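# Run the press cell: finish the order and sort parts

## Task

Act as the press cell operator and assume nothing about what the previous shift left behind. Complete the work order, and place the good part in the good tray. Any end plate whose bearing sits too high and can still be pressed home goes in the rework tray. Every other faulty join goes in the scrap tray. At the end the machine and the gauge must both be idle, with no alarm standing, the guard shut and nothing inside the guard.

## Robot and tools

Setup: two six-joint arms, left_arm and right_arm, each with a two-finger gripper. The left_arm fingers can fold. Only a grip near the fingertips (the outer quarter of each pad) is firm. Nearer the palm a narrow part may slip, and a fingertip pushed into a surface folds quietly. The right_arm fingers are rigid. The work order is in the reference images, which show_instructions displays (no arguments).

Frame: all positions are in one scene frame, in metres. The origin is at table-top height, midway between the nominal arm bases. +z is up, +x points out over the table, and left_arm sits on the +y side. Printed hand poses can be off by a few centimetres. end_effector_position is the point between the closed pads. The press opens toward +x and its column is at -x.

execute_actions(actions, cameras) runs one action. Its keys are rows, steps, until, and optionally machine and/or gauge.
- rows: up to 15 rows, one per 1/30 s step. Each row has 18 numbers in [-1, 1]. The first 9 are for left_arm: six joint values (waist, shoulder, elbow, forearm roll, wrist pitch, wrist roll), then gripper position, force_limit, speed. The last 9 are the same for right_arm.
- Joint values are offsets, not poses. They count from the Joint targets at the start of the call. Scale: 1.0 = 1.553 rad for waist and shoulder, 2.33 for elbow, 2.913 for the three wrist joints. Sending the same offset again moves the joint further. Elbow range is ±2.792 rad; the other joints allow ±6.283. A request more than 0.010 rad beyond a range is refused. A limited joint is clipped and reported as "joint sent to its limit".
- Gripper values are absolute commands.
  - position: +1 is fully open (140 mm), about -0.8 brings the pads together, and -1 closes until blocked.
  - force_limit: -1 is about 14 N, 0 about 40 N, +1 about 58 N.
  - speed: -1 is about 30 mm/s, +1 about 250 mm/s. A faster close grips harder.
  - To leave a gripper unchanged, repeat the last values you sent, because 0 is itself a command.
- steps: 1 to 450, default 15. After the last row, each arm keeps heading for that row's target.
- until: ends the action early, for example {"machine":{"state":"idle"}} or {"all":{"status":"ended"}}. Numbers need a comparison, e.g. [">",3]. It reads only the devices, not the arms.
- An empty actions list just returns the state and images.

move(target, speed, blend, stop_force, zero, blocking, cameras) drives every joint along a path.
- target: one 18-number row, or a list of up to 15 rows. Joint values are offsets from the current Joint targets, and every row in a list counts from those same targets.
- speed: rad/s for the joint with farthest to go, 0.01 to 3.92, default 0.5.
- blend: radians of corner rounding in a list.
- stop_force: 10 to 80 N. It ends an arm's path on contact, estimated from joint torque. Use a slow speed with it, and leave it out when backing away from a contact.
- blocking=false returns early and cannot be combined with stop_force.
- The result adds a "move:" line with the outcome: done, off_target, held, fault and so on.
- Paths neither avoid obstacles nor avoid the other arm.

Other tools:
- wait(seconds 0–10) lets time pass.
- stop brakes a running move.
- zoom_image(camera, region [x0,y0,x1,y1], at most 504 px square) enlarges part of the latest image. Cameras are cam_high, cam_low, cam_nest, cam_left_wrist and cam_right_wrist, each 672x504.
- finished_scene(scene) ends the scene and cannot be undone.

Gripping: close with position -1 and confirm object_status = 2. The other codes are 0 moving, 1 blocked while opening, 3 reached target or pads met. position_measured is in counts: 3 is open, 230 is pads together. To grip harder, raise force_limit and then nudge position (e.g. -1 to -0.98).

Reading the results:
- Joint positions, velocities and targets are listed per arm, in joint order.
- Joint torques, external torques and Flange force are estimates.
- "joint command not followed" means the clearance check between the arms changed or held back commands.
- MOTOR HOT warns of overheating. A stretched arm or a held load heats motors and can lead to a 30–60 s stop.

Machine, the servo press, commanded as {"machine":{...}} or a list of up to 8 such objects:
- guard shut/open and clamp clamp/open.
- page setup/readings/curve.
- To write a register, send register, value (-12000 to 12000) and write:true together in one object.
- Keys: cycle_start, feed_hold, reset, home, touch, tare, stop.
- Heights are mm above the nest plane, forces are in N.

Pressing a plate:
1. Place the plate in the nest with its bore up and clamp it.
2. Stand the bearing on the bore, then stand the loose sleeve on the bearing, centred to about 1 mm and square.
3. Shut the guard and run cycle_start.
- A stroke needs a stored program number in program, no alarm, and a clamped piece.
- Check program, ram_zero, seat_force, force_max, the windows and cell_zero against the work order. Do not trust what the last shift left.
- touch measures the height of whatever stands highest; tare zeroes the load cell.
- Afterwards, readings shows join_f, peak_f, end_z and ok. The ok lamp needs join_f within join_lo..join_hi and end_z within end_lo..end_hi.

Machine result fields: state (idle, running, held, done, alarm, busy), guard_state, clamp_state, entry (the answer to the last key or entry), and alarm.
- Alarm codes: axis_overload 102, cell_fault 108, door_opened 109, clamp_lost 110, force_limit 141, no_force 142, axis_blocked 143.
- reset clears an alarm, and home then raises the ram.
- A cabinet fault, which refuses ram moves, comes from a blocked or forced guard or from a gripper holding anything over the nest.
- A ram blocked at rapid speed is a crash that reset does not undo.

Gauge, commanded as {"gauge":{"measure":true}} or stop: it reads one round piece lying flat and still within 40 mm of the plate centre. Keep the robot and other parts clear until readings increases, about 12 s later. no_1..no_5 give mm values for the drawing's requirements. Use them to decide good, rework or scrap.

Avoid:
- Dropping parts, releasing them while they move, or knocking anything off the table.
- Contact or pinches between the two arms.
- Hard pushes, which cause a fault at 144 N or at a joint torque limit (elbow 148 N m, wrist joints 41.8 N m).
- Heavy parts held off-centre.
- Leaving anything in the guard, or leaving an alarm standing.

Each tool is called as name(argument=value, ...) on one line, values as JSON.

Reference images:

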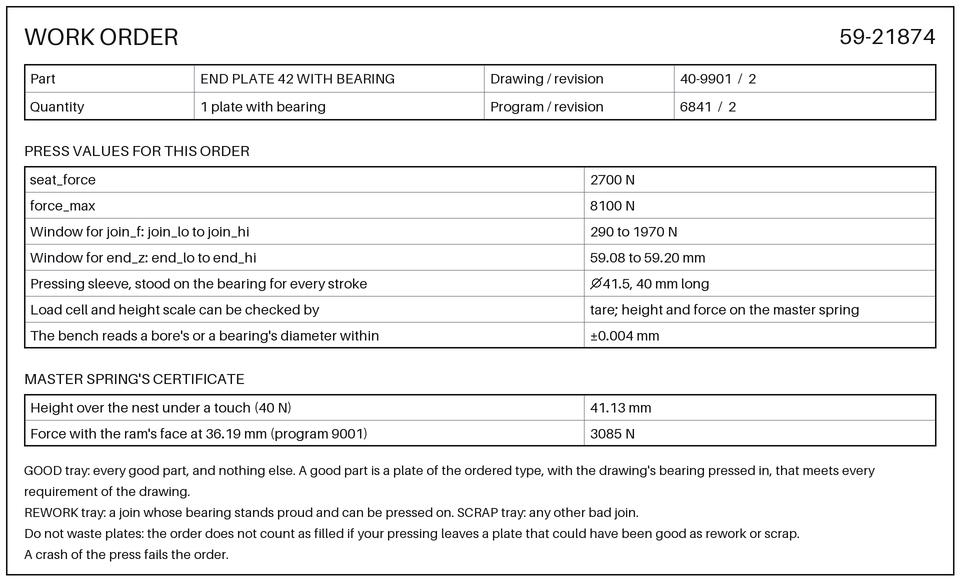

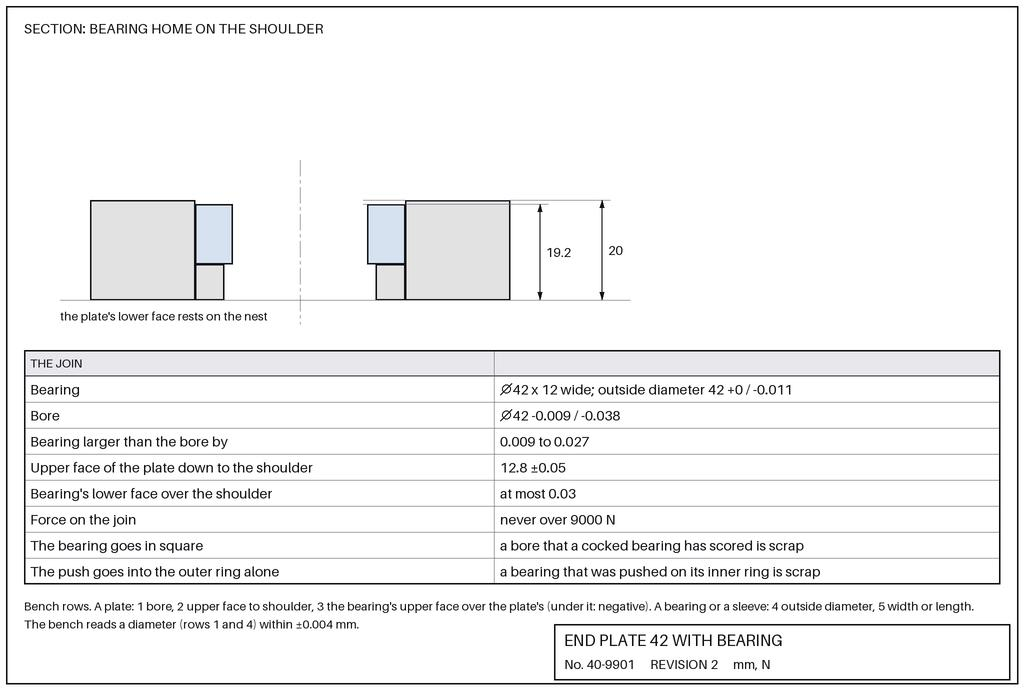

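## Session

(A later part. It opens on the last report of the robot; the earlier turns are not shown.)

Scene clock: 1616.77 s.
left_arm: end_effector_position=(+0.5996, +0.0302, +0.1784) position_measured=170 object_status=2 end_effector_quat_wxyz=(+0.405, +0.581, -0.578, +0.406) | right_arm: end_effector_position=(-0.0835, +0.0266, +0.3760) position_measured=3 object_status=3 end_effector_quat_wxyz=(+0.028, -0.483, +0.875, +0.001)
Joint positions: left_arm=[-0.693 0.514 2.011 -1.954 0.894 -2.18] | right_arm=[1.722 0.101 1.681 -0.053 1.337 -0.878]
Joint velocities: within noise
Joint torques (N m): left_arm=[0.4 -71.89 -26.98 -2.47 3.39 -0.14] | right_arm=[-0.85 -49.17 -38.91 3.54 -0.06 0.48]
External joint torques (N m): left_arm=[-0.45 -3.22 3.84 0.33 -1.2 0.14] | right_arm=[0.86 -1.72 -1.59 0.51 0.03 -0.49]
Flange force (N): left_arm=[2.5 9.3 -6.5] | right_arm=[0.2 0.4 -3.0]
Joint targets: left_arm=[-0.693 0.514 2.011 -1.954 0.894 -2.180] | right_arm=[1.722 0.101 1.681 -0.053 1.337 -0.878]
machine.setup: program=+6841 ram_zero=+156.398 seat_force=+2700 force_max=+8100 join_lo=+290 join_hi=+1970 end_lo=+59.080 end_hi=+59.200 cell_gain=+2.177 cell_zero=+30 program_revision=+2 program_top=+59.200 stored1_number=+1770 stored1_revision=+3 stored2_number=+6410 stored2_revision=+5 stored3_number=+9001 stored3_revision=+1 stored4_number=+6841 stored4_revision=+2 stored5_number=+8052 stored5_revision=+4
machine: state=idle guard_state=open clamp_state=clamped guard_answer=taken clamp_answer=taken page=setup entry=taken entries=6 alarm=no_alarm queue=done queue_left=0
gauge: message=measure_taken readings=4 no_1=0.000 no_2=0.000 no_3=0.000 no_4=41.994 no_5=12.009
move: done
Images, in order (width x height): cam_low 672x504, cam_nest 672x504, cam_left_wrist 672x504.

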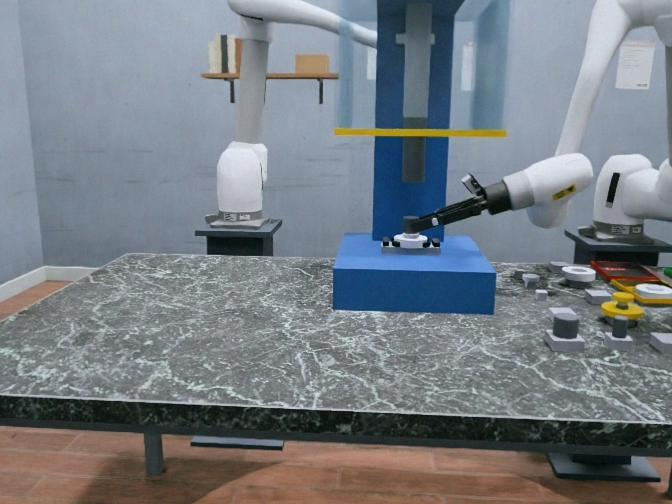

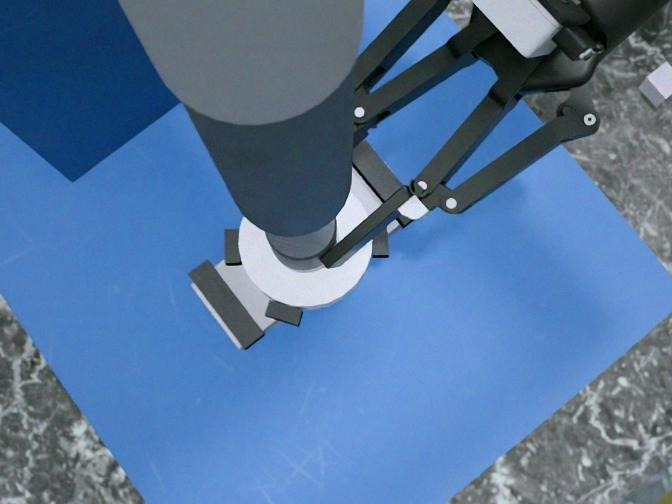

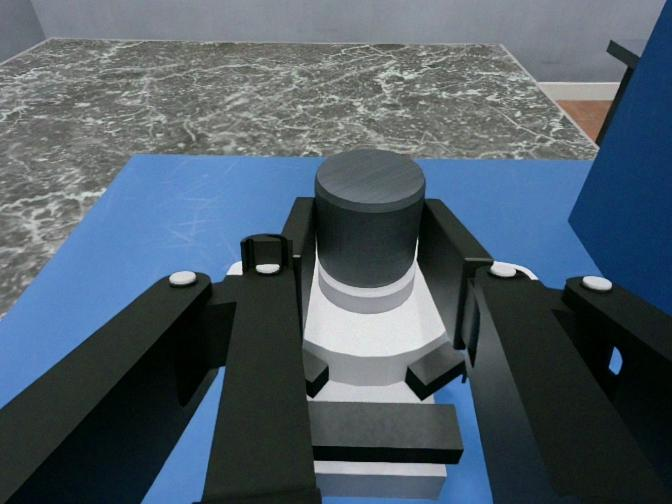

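move(target=[0,0.0055,0.0007,-0.0026,0.0014,0.0042,-1,0,-1,0,0,0,0,0,0,1,1,1], speed=0.01, stop_force=10, cameras=["cam_left_wrist","cam_nest","cam_low"])

zoom_image(camera="cam_left_wrist", region=[290, 230, 450, 350])

zoom_image(camera="cam_nest", region=[250, 210, 350, 290])

zoom_image(camera="cam_low", region=[390, 205, 440, 245])

Scene clock: 1630.90 s.
left_arm: end_effector_position=(+0.5996, +0.0301, +0.1763) position_measured=170 object_status=2 end_effector_quat_wxyz=(+0.405, +0.580, -0.578, +0.406) | right_arm: end_effector_position=(-0.0835, +0.0266, +0.3760) position_measured=3 object_status=3 end_effector_quat_wxyz=(+0.028, -0.483, +0.875, +0.001)
Joint positions: left_arm=[-0.693 0.517 2.011 -1.958 0.896 -2.175] | right_arm=[1.722 0.101 1.681 -0.053 1.337 -0.878]
Joint velocities: within noise
Joint torques (N m): left_arm=[-1.47 -64.51 -22 -0.94 0.85 0.04] | right_arm=[-1.71 -49.16 -38.87 3.56 -0.04 0.53]
External joint torques (N m): left_arm=[1.46 -10.9 -1.07 -1.2 1.35 -0.04] | right_arm=[1.73 -1.73 -1.73 0.5 0.01 -0.53]
Flange force (N): left_arm=[10.5 7.3 -11.7] | right_arm=[0.8 1.6 -3.3]
Joint targets: left_arm=[-0.693 0.517 2.011 -1.958 0.896 -2.175] | right_arm=[1.722 0.101 1.681 -0.053 1.337 -0.878]
machine.setup: program=+6841 ram_zero=+156.398 seat_force=+2700 force_max=+8100 join_lo=+290 join_hi=+1970 end_lo=+59.080 end_hi=+59.200 cell_gain=+2.177 cell_zero=+30 program_revision=+2 program_top=+59.200 stored1_number=+1770 stored1_revision=+3 stored2_number=+6410 stored2_revision=+5 stored3_number=+9001 stored3_revision=+1 stored4_number=+6841 stored4_revision=+2 stored5_number=+8052 stored5_revision=+4
machine: state=idle guard_state=open clamp_state=clamped guard_answer=taken clamp_answer=taken page=setup entry=taken entries=6 alarm=no_alarm queue=done queue_left=0
gauge: message=measure_taken readings=4 no_1=0.000 no_2=0.000 no_3=0.000 no_4=41.994 no_5=12.009
move: contact (left_arm)
Images, in order (width x height): cam_low 672x504, cam_nest 672x504, cam_left_wrist 672x504.

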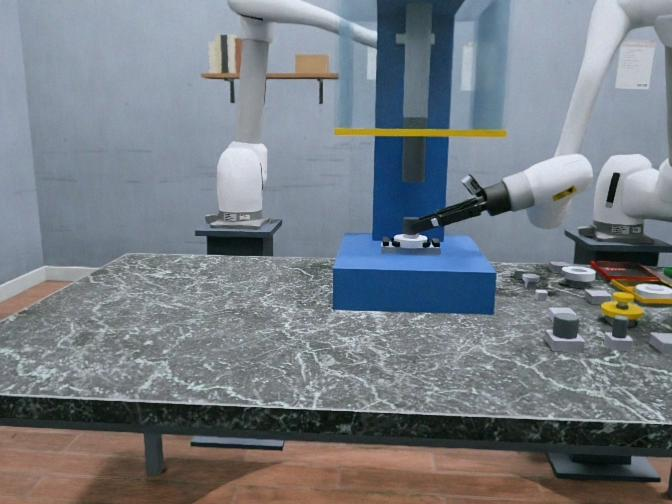

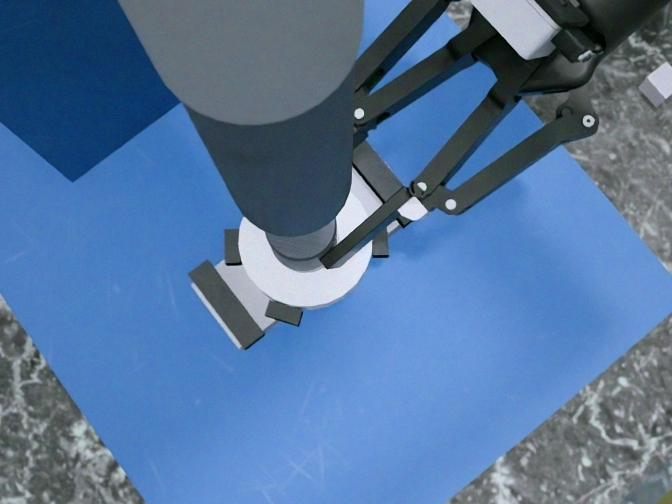

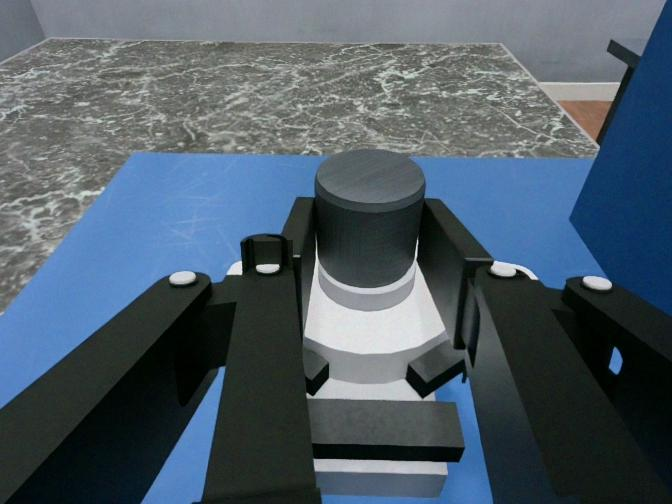

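Scaled by 3.150 from the camera's 672x504 image, which has a finer 960x720 frame.

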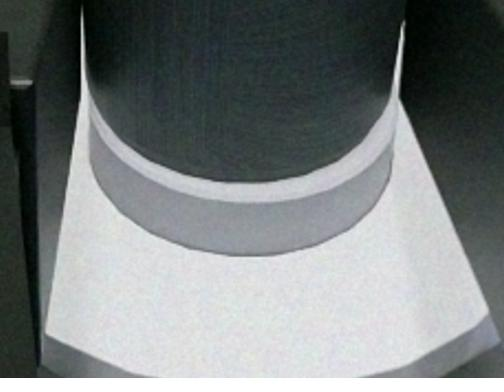

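Scaled by 5.040 from the camera's 672x504 image, which has a finer 960x720 frame.

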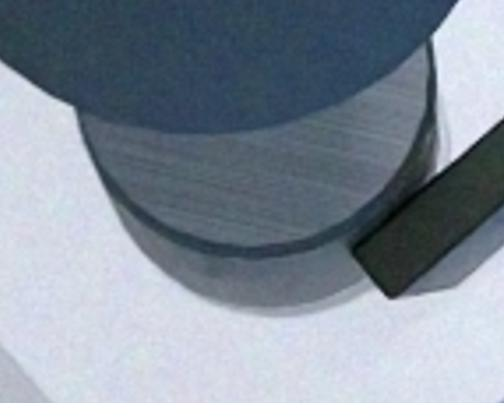

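Scaled by 10.080 from the camera's 672x504 image, which has a finer 960x720 frame.

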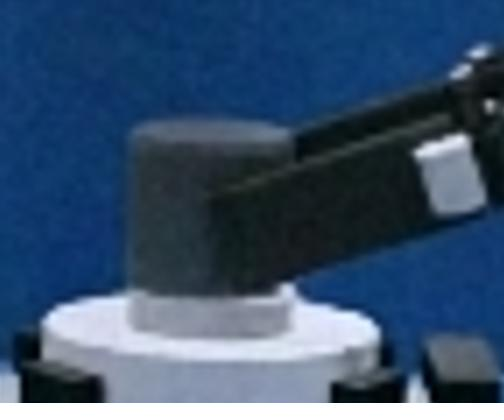

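move(target=[[0,-0.0032,-0.0004,0.0015,-0.0008,-0.0024,-1,0,-1,0,0,0,0,0,0,1,1,1],[0.006,0.0201,0.0059,-0.0228,0.0279,0.0262,-1,0,-1,0,0,0,0,0,0,1,1,1]], speed=[0.02,0.03], stop_force=10, cameras=["cam_left_wrist","cam_nest","cam_low"])

zoom_image(camera="cam_left_wrist", region=[290, 230, 450, 350])

zoom_image(camera="cam_nest", region=[250, 210, 350, 290])

zoom_image(camera="cam_low", region=[390, 205, 440, 245])

Scene clock: 1647.83 s.
left_arm: end_effector_position=(+0.5995, +0.0303, +0.1779) position_measured=170 object_status=2 end_effector_quat_wxyz=(+0.405, +0.581, -0.578, +0.406) | right_arm: end_effector_position=(-0.0835, +0.0266, +0.3760) position_measured=3 object_status=3 end_effector_quat_wxyz=(+0.028, -0.483, +0.875, +0.001)
Joint positions: left_arm=[-0.693 0.514 2.011 -1.955 0.894 -2.179] | right_arm=[1.722 0.101 1.681 -0.053 1.337 -0.878]
Joint velocities: within noise
Joint torques (N m): left_arm=[0.04 -72.27 -26.96 -2.45 3.44 -0.1] | right_arm=[-1.37 -49.24 -38.87 3.56 -0.05 0.48]
External joint torques (N m): left_arm=[-0.12 -2.61 3.9 0.32 -1.25 0.1] | right_arm=[1.39 -1.72 -1.69 0.49 0.02 -0.48]
Flange force (N): left_arm=[1.7 8.5 -6.3] | right_arm=[0.6 1.2 -3.2]
Joint targets: left_arm=[-0.693 0.514 2.011 -1.955 0.894 -2.179] | right_arm=[1.722 0.101 1.681 -0.053 1.337 -0.878]
machine.setup: program=+6841 ram_zero=+156.398 seat_force=+2700 force_max=+8100 join_lo=+290 join_hi=+1970 end_lo=+59.080 end_hi=+59.200 cell_gain=+2.177 cell_zero=+30 program_revision=+2 program_top=+59.200 stored1_number=+1770 stored1_revision=+3 stored2_number=+6410 stored2_revision=+5 stored3_number=+9001 stored3_revision=+1 stored4_number=+6841 stored4_revision=+2 stored5_number=+8052 stored5_revision=+4
machine: state=idle guard_state=open clamp_state=clamped guard_answer=taken clamp_answer=taken page=setup entry=taken entries=6 alarm=no_alarm queue=done queue_left=0
gauge: message=measure_taken readings=4 no_1=0.000 no_2=0.000 no_3=0.000 no_4=41.994 no_5=12.009
move: contact (left_arm); path passed 0 of 2 targets; left_arm: the wrist pitch is farthest, 0.083 rad from its target
Images, in order (width x height): cam_low 672x504, cam_nest 672x504, cam_left_wrist 672x504.

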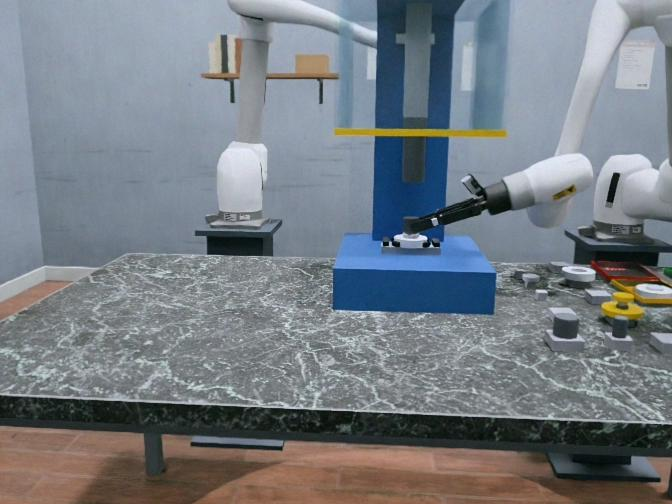

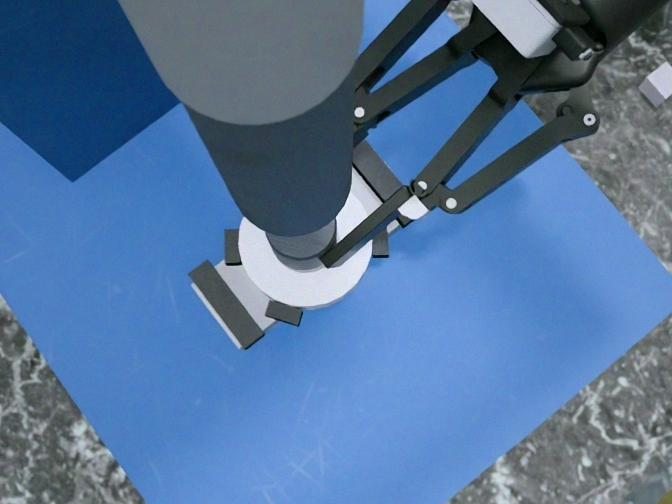

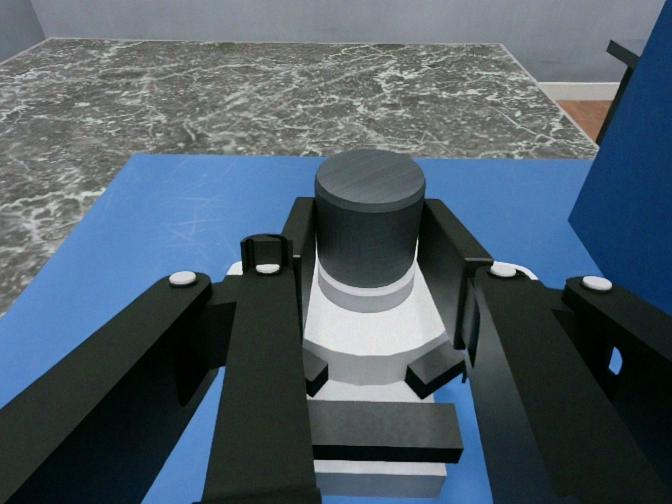

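Scaled by 3.150 from the camera's 672x504 image, which has a finer 960x720 frame.

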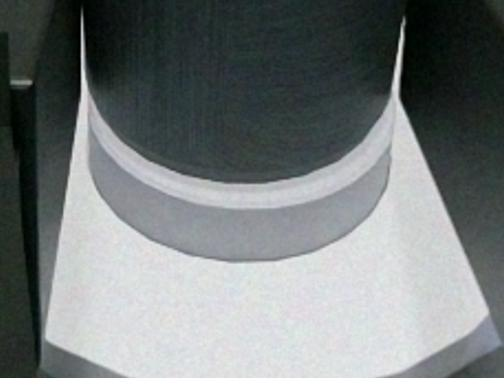

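Scaled by 5.040 from the camera's 672x504 image, which has a finer 960x720 frame.

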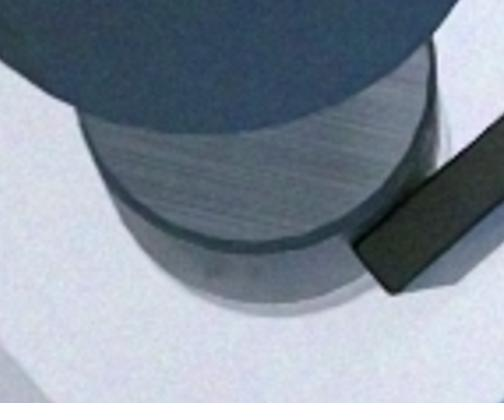

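Scaled by 10.080 from the camera's 672x504 image, which has a finer 960x720 frame.

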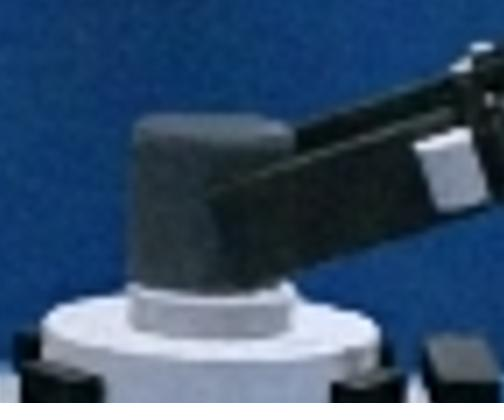

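move(target=[0.006,0.022,0.0059,-0.0238,0.0286,0.0276,-1,0,-1,0,0,0,0,0,0,1,1,1], speed=0.03, cameras=["cam_left_wrist","cam_nest","cam_low"])

zoom_image(camera="cam_left_wrist", region=[290, 230, 450, 350])

zoom_image(camera="cam_low", region=[390, 205, 440, 245])

Scene clock: 1658.47 s.
left_arm: end_effector_position=(+0.5998, +0.0303, +0.1743) position_measured=170 object_status=2 end_effector_quat_wxyz=(+0.425, +0.566, -0.564, +0.426) | right_arm: end_effector_position=(-0.0835, +0.0266, +0.3760) position_measured=3 object_status=3 end_effector_quat_wxyz=(+0.028, -0.483, +0.875, +0.001)
Joint positions: left_arm=[-0.684 0.548 2.025 -2.024 0.977 -2.098] | right_arm=[1.722 0.101 1.681 -0.053 1.337 -0.878]
Joint velocities: within noise
Joint torques (N m): left_arm=[4.58 -66.4 -21.31 -2.06 -0.41 0.07] | right_arm=[-1.12 -49.45 -38.93 3.58 -0.08 0.42]
External joint torques (N m): left_arm=[-4.67 -9.92 -0.18 -0.12 2.76 -0.07] | right_arm=[1.12 -1.44 -1.58 0.47 0.06 -0.42]
Flange force (N): left_arm=[12.0 12.0 -5.4] | right_arm=[0.2 1.2 -3.0]
Joint targets: left_arm=[-0.684 0.548 2.025 -2.024 0.977 -2.098] | right_arm=[1.722 0.101 1.681 -0.053 1.337 -0.878]
machine.setup: program=+6841 ram_zero=+156.398 seat_force=+2700 force_max=+8100 join_lo=+290 join_hi=+1970 end_lo=+59.080 end_hi=+59.200 cell_gain=+2.177 cell_zero=+30 program_revision=+2 program_top=+59.200 stored1_number=+1770 stored1_revision=+3 stored2_number=+6410 stored2_revision=+5 stored3_number=+9001 stored3_revision=+1 stored4_number=+6841 stored4_revision=+2 stored5_number=+8052 stored5_revision=+4
machine: state=idle guard_state=open clamp_state=clamped guard_answer=taken clamp_answer=taken page=setup entry=taken entries=6 alarm=no_alarm queue=done queue_left=0
gauge: message=measure_taken readings=4 no_1=0.000 no_2=0.000 no_3=0.000 no_4=41.994 no_5=12.009
move: done
Images, in order (width x height): cam_low 672x504, cam_nest 672x504, cam_left_wrist 672x504.

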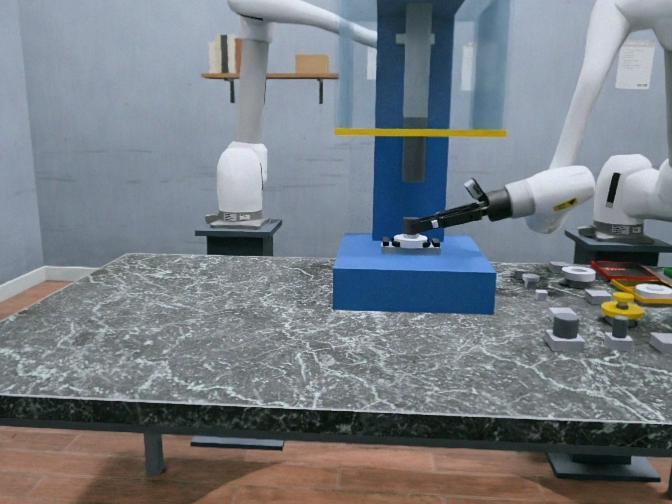

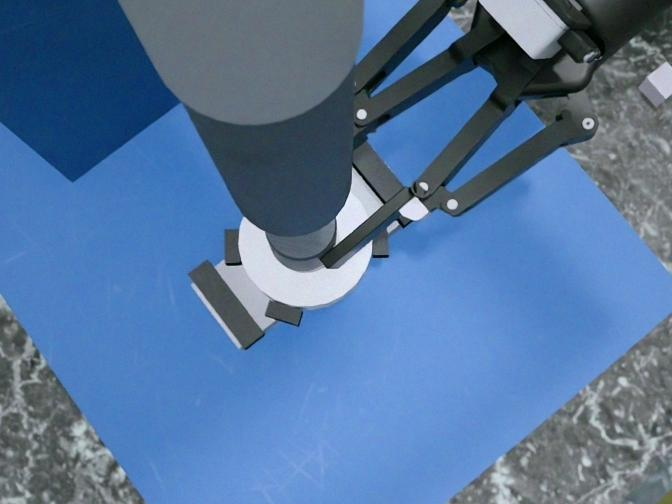

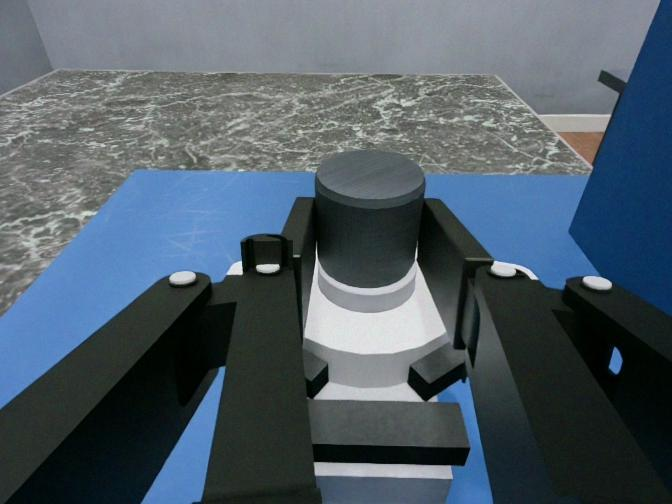

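Scaled by 3.150 from the camera's 672x504 image, which has a finer 960x720 frame.

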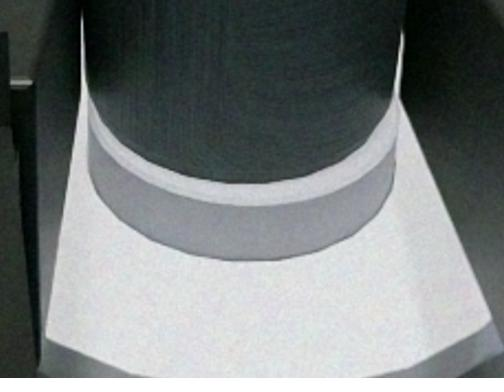

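Scaled by 10.080 from the camera's 672x504 image, which has a finer 960x720 frame.

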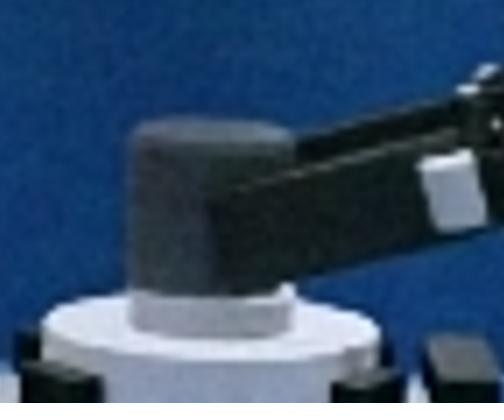

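move(target=[0,0.0037,0.0005,-0.0017,0.0009,0.0028,-1,0,-1,0,0,0,0,0,0,1,1,1], speed=0.005, stop_force=20, cameras=["cam_left_wrist","cam_nest","cam_low"])

zoom_image(camera="cam_left_wrist", region=[290, 230, 450, 350])

zoom_image(camera="cam_low", region=[390, 205, 440, 245])

zoom_image(camera="cam_nest", region=[250, 210, 350, 290])

speed must be a number from 0.01 to 3.92 (rad/s); nothing of the call was run

Scaled by 3.150 from the camera's 672x504 image, which has a finer 960x720 frame.

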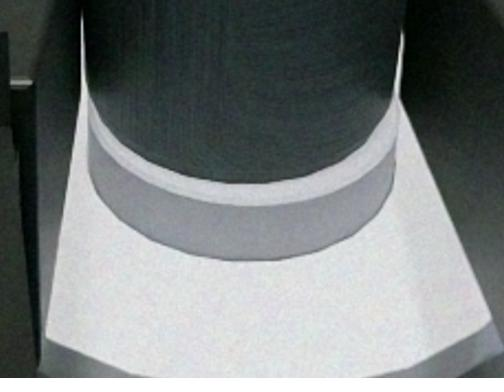

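Scaled by 10.080 from the camera's 672x504 image, which has a finer 960x720 frame.

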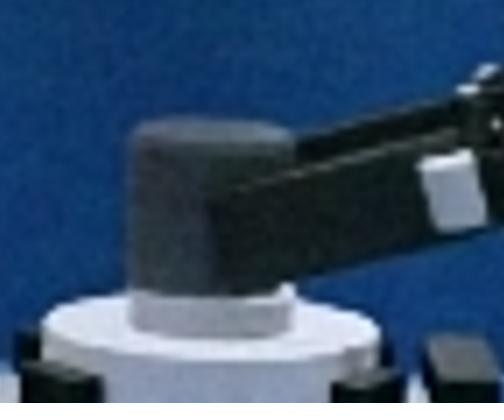

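Scaled by 5.040 from the camera's 672x504 image, which has a finer 960x720 frame.

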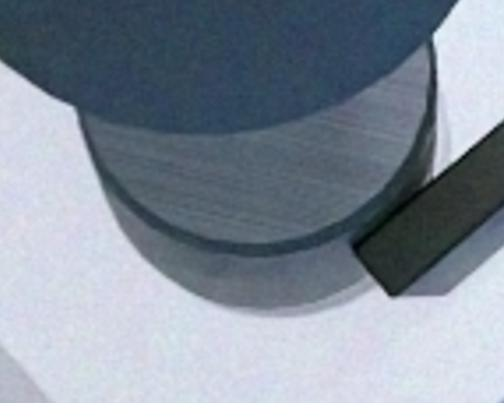

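move(target=[0,0.0037,0.0005,-0.0017,0.0009,0.0028,-1,0,-1,0,0,0,0,0,0,1,1,1], speed=0.01, stop_force=20, cameras=["cam_left_wrist","cam_nest","cam_low"])

zoom_image(camera="cam_left_wrist", region=[290, 230, 450, 350])

zoom_image(camera="cam_low", region=[390, 205, 440, 245])

zoom_image(camera="cam_nest", region=[250, 210, 350, 290])

Scene clock: 1676.90 s.
left_arm: end_effector_position=(+0.5999, +0.0302, +0.1732) position_measured=170 object_status=2 end_effector_quat_wxyz=(+0.425, +0.566, -0.564, +0.427) | right_arm: end_effector_position=(-0.0835, +0.0266, +0.3760) position_measured=3 object_status=3 end_effector_quat_wxyz=(+0.028, -0.483, +0.875, +0.001)
Joint positions: left_arm=[-0.684 0.55 2.025 -2.026 0.979 -2.095] | right_arm=[1.722 0.101 1.681 -0.053 1.337 -0.878]
Joint velocities: within noise
Joint torques (N m): left_arm=[4.58 -47.27 -15.08 -0.75 -8.28 -0.03] | right_arm=[-1.18 -48.64 -38.59 3.57 -0.11 0.53]
External joint torques (N m): left_arm=[-4.63 -29.37 -6.14 -1.42 10.64 0.03] | right_arm=[1.21 -2.35 -1.99 0.48 0.08 -0.53]
Flange force (N): left_arm=[31.6 18.6 -21.2] | right_arm=[0.6 0.6 -3.9]
Joint targets: left_arm=[-0.684 0.550 2.025 -2.026 0.979 -2.095] | right_arm=[1.722 0.101 1.681 -0.053 1.337 -0.878]
machine.setup: program=+6841 ram_zero=+156.398 seat_force=+2700 force_max=+8100 join_lo=+290 join_hi=+1970 end_lo=+59.080 end_hi=+59.200 cell_gain=+2.177 cell_zero=+30 program_revision=+2 program_top=+59.200 stored1_number=+1770 stored1_revision=+3 stored2_number=+6410 stored2_revision=+5 stored3_number=+9001 stored3_revision=+1 stored4_number=+6841 stored4_revision=+2 stored5_number=+8052 stored5_revision=+4
machine: state=idle guard_state=open clamp_state=clamped guard_answer=taken clamp_answer=taken page=setup entry=taken entries=6 alarm=no_alarm queue=done queue_left=0
gauge: message=measure_taken readings=4 no_1=0.000 no_2=0.000 no_3=0.000 no_4=41.994 no_5=12.009
move: contact (left_arm)
Images, in order (width x height): cam_low 672x504, cam_nest 672x504, cam_left_wrist 672x504.

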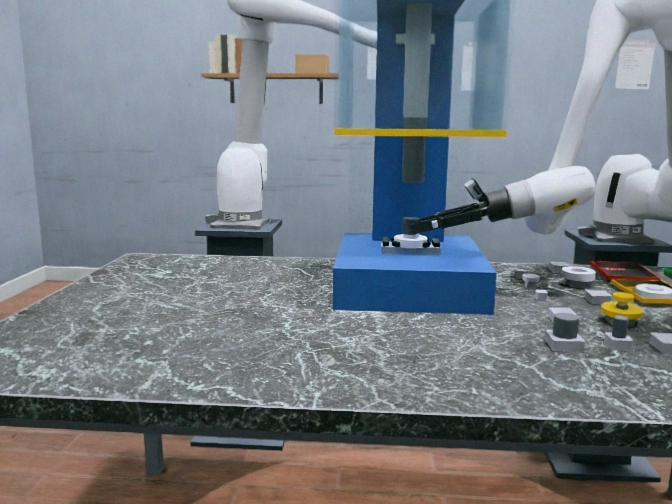

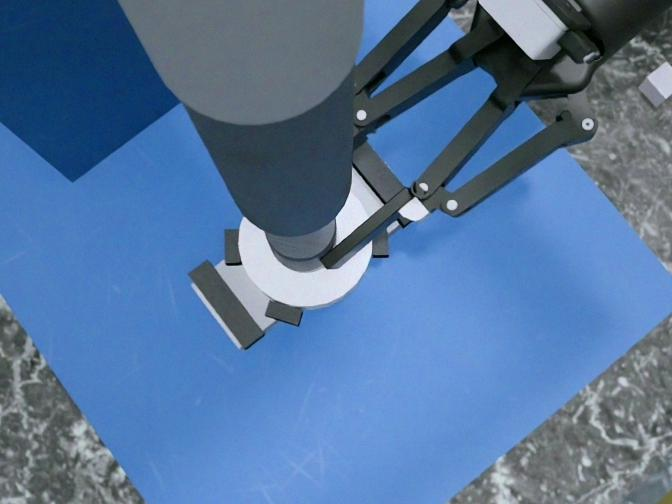

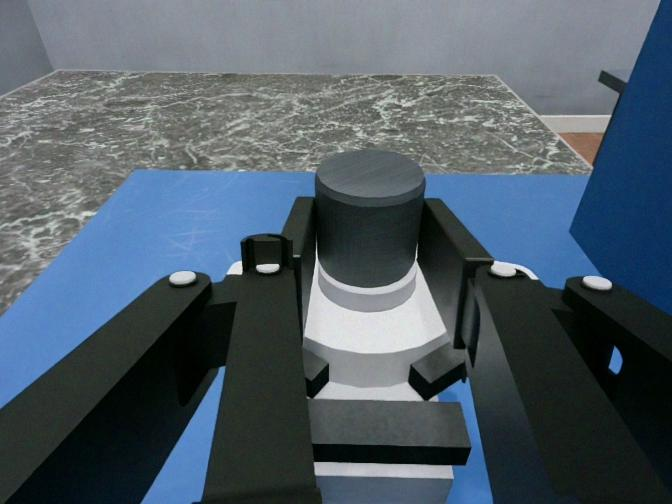

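Scaled by 3.150 from the camera's 672x504 image, which has a finer 960x720 frame.

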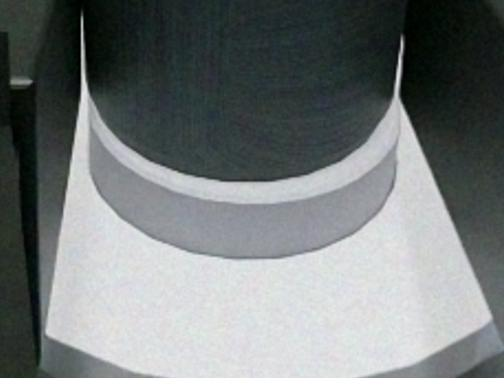

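Scaled by 10.080 from the camera's 672x504 image, which has a finer 960x720 frame.

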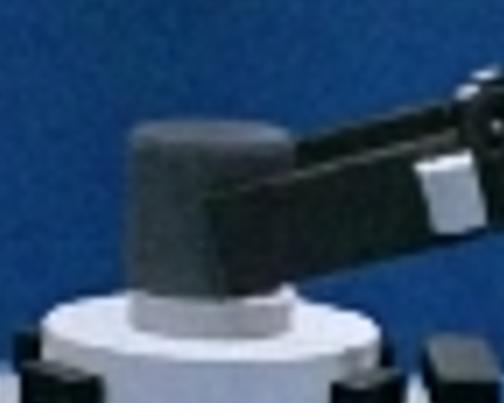

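Scaled by 5.040 from the camera's 672x504 image, which has a finer 960x720 frame.

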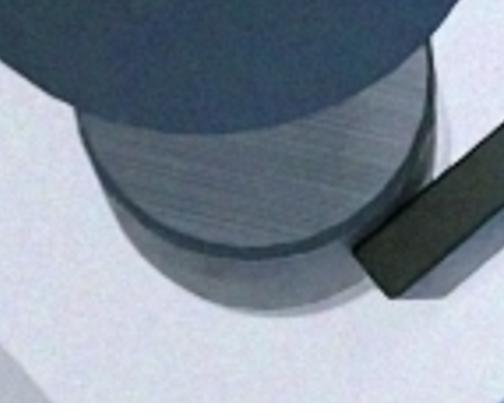

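move(target=[[0,-0.0023,-0.0003,0.0011,-0.0006,-0.0017,-1,0,-1,0,0,0,0,0,0,1,1,1],[0.0015,-0.0034,0.0006,0.0019,0,-0.0017,-1,0,-1,0,0,0,0,0,0,1,1,1]], speed=0.02, cameras=[])

move(target=[0,0.0046,0.0006,-0.0022,0.0012,0.0035,-1,0,-1,0,0,0,0,0,0,1,1,1], speed=0.01, stop_force=15, cameras=["cam_left_wrist","cam_nest","cam_low"])

zoom_image(camera="cam_left_wrist", region=[290, 230, 450, 350])

zoom_image(camera="cam_low", region=[390, 205, 440, 245])

zoom_image(camera="cam_nest", region=[250, 210, 350, 290])

Scene clock: 1693.63 s.
left_arm: end_effector_position=(+0.5998, +0.0320, +0.1760) position_measured=170 object_status=2 end_effector_quat_wxyz=(+0.425, +0.565, -0.564, +0.427) | right_arm: end_effector_position=(-0.0835, +0.0266, +0.3760) position_measured=3 object_status=3 end_effector_quat_wxyz=(+0.028, -0.483, +0.875, +0.001)
Joint positions: left_arm=[-0.681 0.545 2.026 -2.021 0.979 -2.1] | right_arm=[1.722 0.101 1.681 -0.053 1.337 -0.878]
Joint velocities: within noise
Joint torques (N m): left_arm=[0.63 -74.09 -25.64 -2.44 3.59 -0.12] | right_arm=[-1.19 -49.28 -38.72 3.53 -0.1 0.52]
External joint torques (N m): left_arm=[-0.76 -2.31 4.07 0.25 -1.23 0.12] | right_arm=[1.21 -1.54 -1.78 0.52 0.07 -0.52]
Flange force (N): left_arm=[2.3 9.1 -5.2] | right_arm=[0.0 1.3 -3.3]
Joint targets: left_arm=[-0.681 0.545 2.026 -2.021 0.979 -2.100] | right_arm=[1.722 0.101 1.681 -0.053 1.337 -0.878]
machine.setup: program=+6841 ram_zero=+156.398 seat_force=+2700 force_max=+8100 join_lo=+290 join_hi=+1970 end_lo=+59.080 end_hi=+59.200 cell_gain=+2.177 cell_zero=+30 program_revision=+2 program_top=+59.200 stored1_number=+1770 stored1_revision=+3 stored2_number=+6410 stored2_revision=+5 stored3_number=+9001 stored3_revision=+1 stored4_number=+6841 stored4_revision=+2 stored5_number=+8052 stored5_revision=+4
machine: state=idle guard_state=open clamp_state=clamped guard_answer=taken clamp_answer=taken page=setup entry=taken entries=6 alarm=no_alarm queue=done queue_left=0
gauge: message=measure_taken readings=4 no_1=0.000 no_2=0.000 no_3=0.000 no_4=41.994 no_5=12.009
move: done
No camera images: "cameras" was empty.

Scene clock: 1694.80 s.
left_arm: end_effector_position=(+0.5999, +0.0321, +0.1736) position_measured=170 object_status=2 end_effector_quat_wxyz=(+0.425, +0.565, -0.564, +0.427) | right_arm: end_effector_position=(-0.0835, +0.0266, +0.3760) position_measured=3 object_status=3 end_effector_quat_wxyz=(+0.028, -0.483, +0.875, +0.001)
Joint positions: left_arm=[-0.681 0.549 2.027 -2.025 0.981 -2.094] | right_arm=[1.722 0.101 1.681 -0.053 1.337 -0.878]
Joint velocities: within noise
Joint torques (N m): left_arm=[-1.88 -58.21 -20.3 -1.04 -2.41 0] | right_arm=[-0.5 -49.2 -38.95 3.63 -0.08 0.51]
External joint torques (N m): left_arm=[1.9 -18.43 -1.1 -1.13 4.77 0] | right_arm=[0.54 -1.79 -1.57 0.42 0.05 -0.51]
Flange force (N): left_arm=[18.6 11.8 -20.5] | right_arm=[-0.1 -0.1 -3.0]
Joint targets: left_arm=[-0.681 0.549 2.027 -2.025 0.981 -2.094] | right_arm=[1.722 0.101 1.681 -0.053 1.337 -0.878]
machine.setup: program=+6841 ram_zero=+156.398 seat_force=+2700 force_max=+8100 join_lo=+290 join_hi=+1970 end_lo=+59.080 end_hi=+59.200 cell_gain=+2.177 cell_zero=+30 program_revision=+2 program_top=+59.200 stored1_number=+1770 stored1_revision=+3 stored2_number=+6410 stored2_revision=+5 stored3_number=+9001 stored3_revision=+1 stored4_number=+6841 stored4_revision=+2 stored5_number=+8052 stored5_revision=+4
machine: state=idle guard_state=open clamp_state=clamped guard_answer=taken clamp_answer=taken page=setup entry=taken entries=6 alarm=no_alarm queue=done queue_left=0
gauge: message=measure_taken readings=4 no_1=0.000 no_2=0.000 no_3=0.000 no_4=41.994 no_5=12.009
move: contact (left_arm)
Images, in order (width x height): cam_low 672x504, cam_nest 672x504, cam_left_wrist 672x504.

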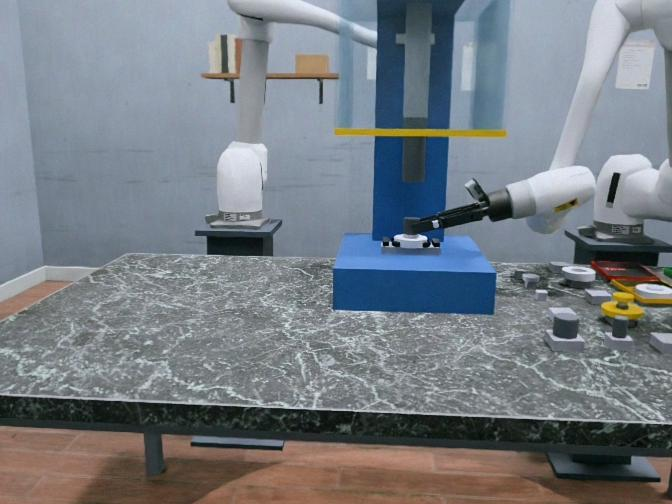

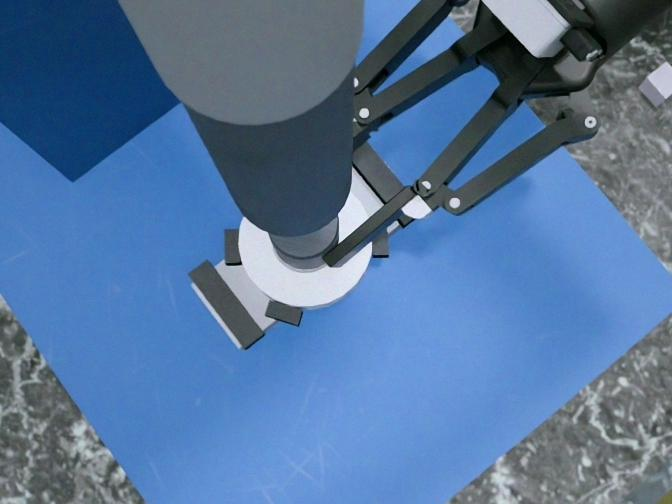

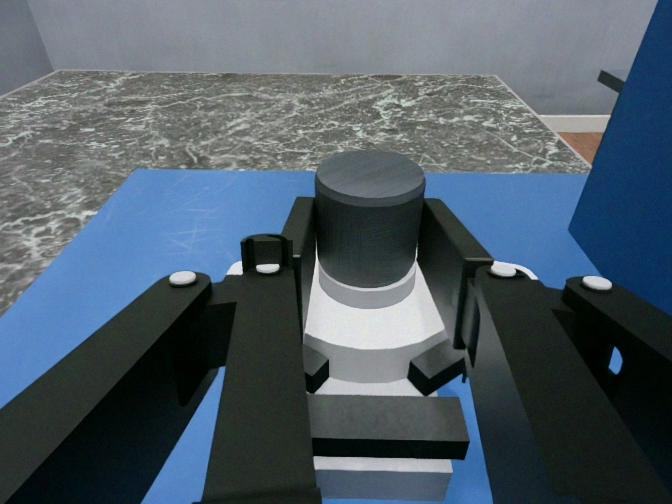

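Scaled by 3.150 from the camera's 672x504 image, which has a finer 960x720 frame.

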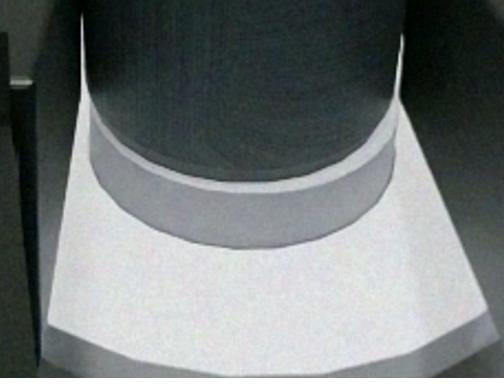

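Scaled by 10.080 from the camera's 672x504 image, which has a finer 960x720 frame.

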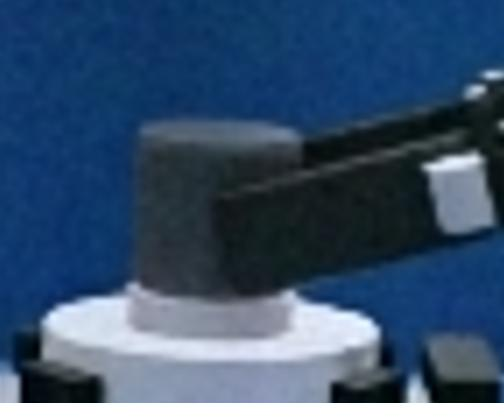

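Scaled by 5.040 from the camera's 672x504 image, which has a finer 960x720 frame.

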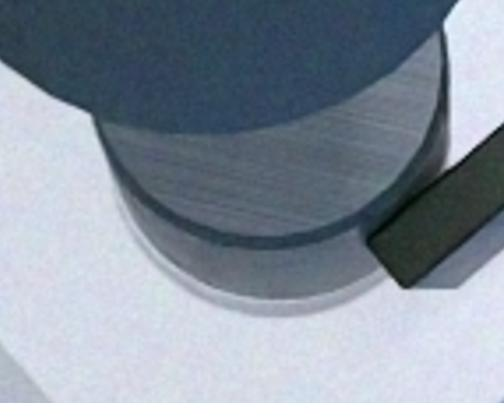

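move(target=[[0,-0.0023,-0.0003,0.0011,-0.0006,-0.0017,-1,0,-1,0,0,0,0,0,0,1,1,1],[-0.0007,-0.0018,-0.0007,0.0007,-0.0009,-0.0017,-1,0,-1,0,0,0,0,0,0,1,1,1]], speed=0.05, cameras=["cam_nest","cam_low"])

Scene clock: 1713.10 s.
left_arm: end_effector_position=(+0.5998, +0.0312, +0.1757) position_measured=170 object_status=2 end_effector_quat_wxyz=(+0.425, +0.565, -0.564, +0.427) | right_arm: end_effector_position=(-0.0835, +0.0266, +0.3760) position_measured=3 object_status=3 end_effector_quat_wxyz=(+0.028, -0.483, +0.875, +0.001)
Joint positions: left_arm=[-0.682 0.546 2.025 -2.023 0.979 -2.099] | right_arm=[1.722 0.101 1.681 -0.053 1.337 -0.878]
Joint velocities: within noise
Joint torques (N m): left_arm=[0.49 -73.64 -25.03 -2.7 3.72 -0.13] | right_arm=[-0.98 -49.08 -38.7 3.57 -0.01 0.46]
External joint torques (N m): left_arm=[-0.45 -2.67 3.58 0.53 -1.37 0.13] | right_arm=[1.01 -1.92 -1.85 0.49 -0.01 -0.46]
Flange force (N): left_arm=[3.3 7.9 -5.6] | right_arm=[0.2 0.7 -3.4]
Joint targets: left_arm=[-0.683 0.546 2.025 -2.023 0.979 -2.099] | right_arm=[1.722 0.101 1.681 -0.053 1.337 -0.878]
machine.setup: program=+6841 ram_zero=+156.398 seat_force=+2700 force_max=+8100 join_lo=+290 join_hi=+1970 end_lo=+59.080 end_hi=+59.200 cell_gain=+2.177 cell_zero=+30 program_revision=+2 program_top=+59.200 stored1_number=+1770 stored1_revision=+3 stored2_number=+6410 stored2_revision=+5 stored3_number=+9001 stored3_revision=+1 stored4_number=+6841 stored4_revision=+2 stored5_number=+8052 stored5_revision=+4
machine: state=idle guard_state=open clamp_state=clamped guard_answer=taken clamp_answer=taken page=setup entry=taken entries=6 alarm=no_alarm queue=done queue_left=0
gauge: message=measure_taken readings=4 no_1=0.000 no_2=0.000 no_3=0.000 no_4=41.994 no_5=12.009
move: done
Images, in order (width x height): cam_low 672x504, cam_nest 672x504.

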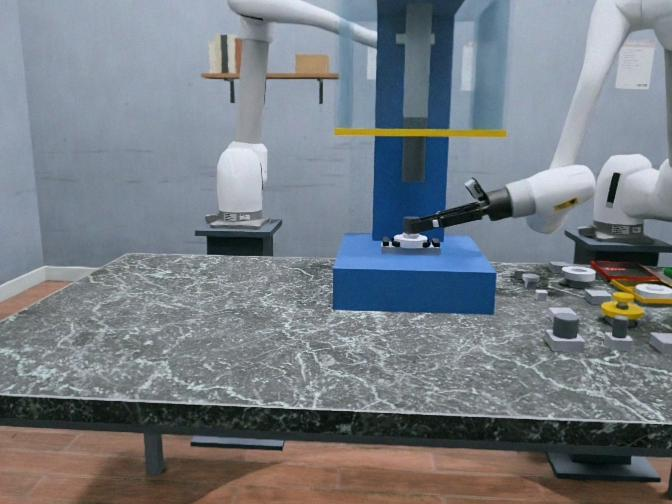

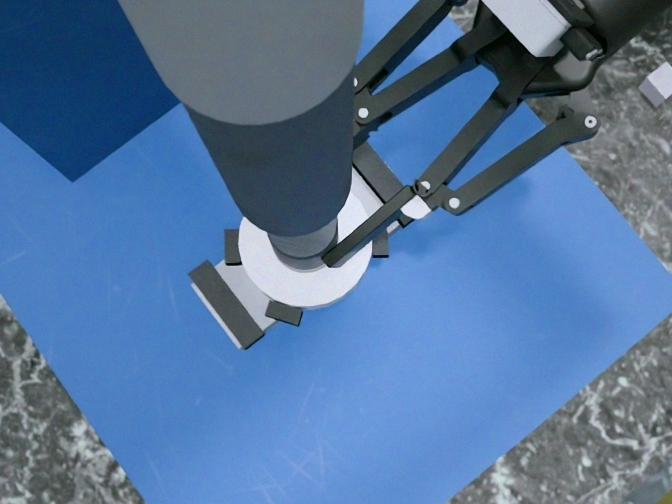

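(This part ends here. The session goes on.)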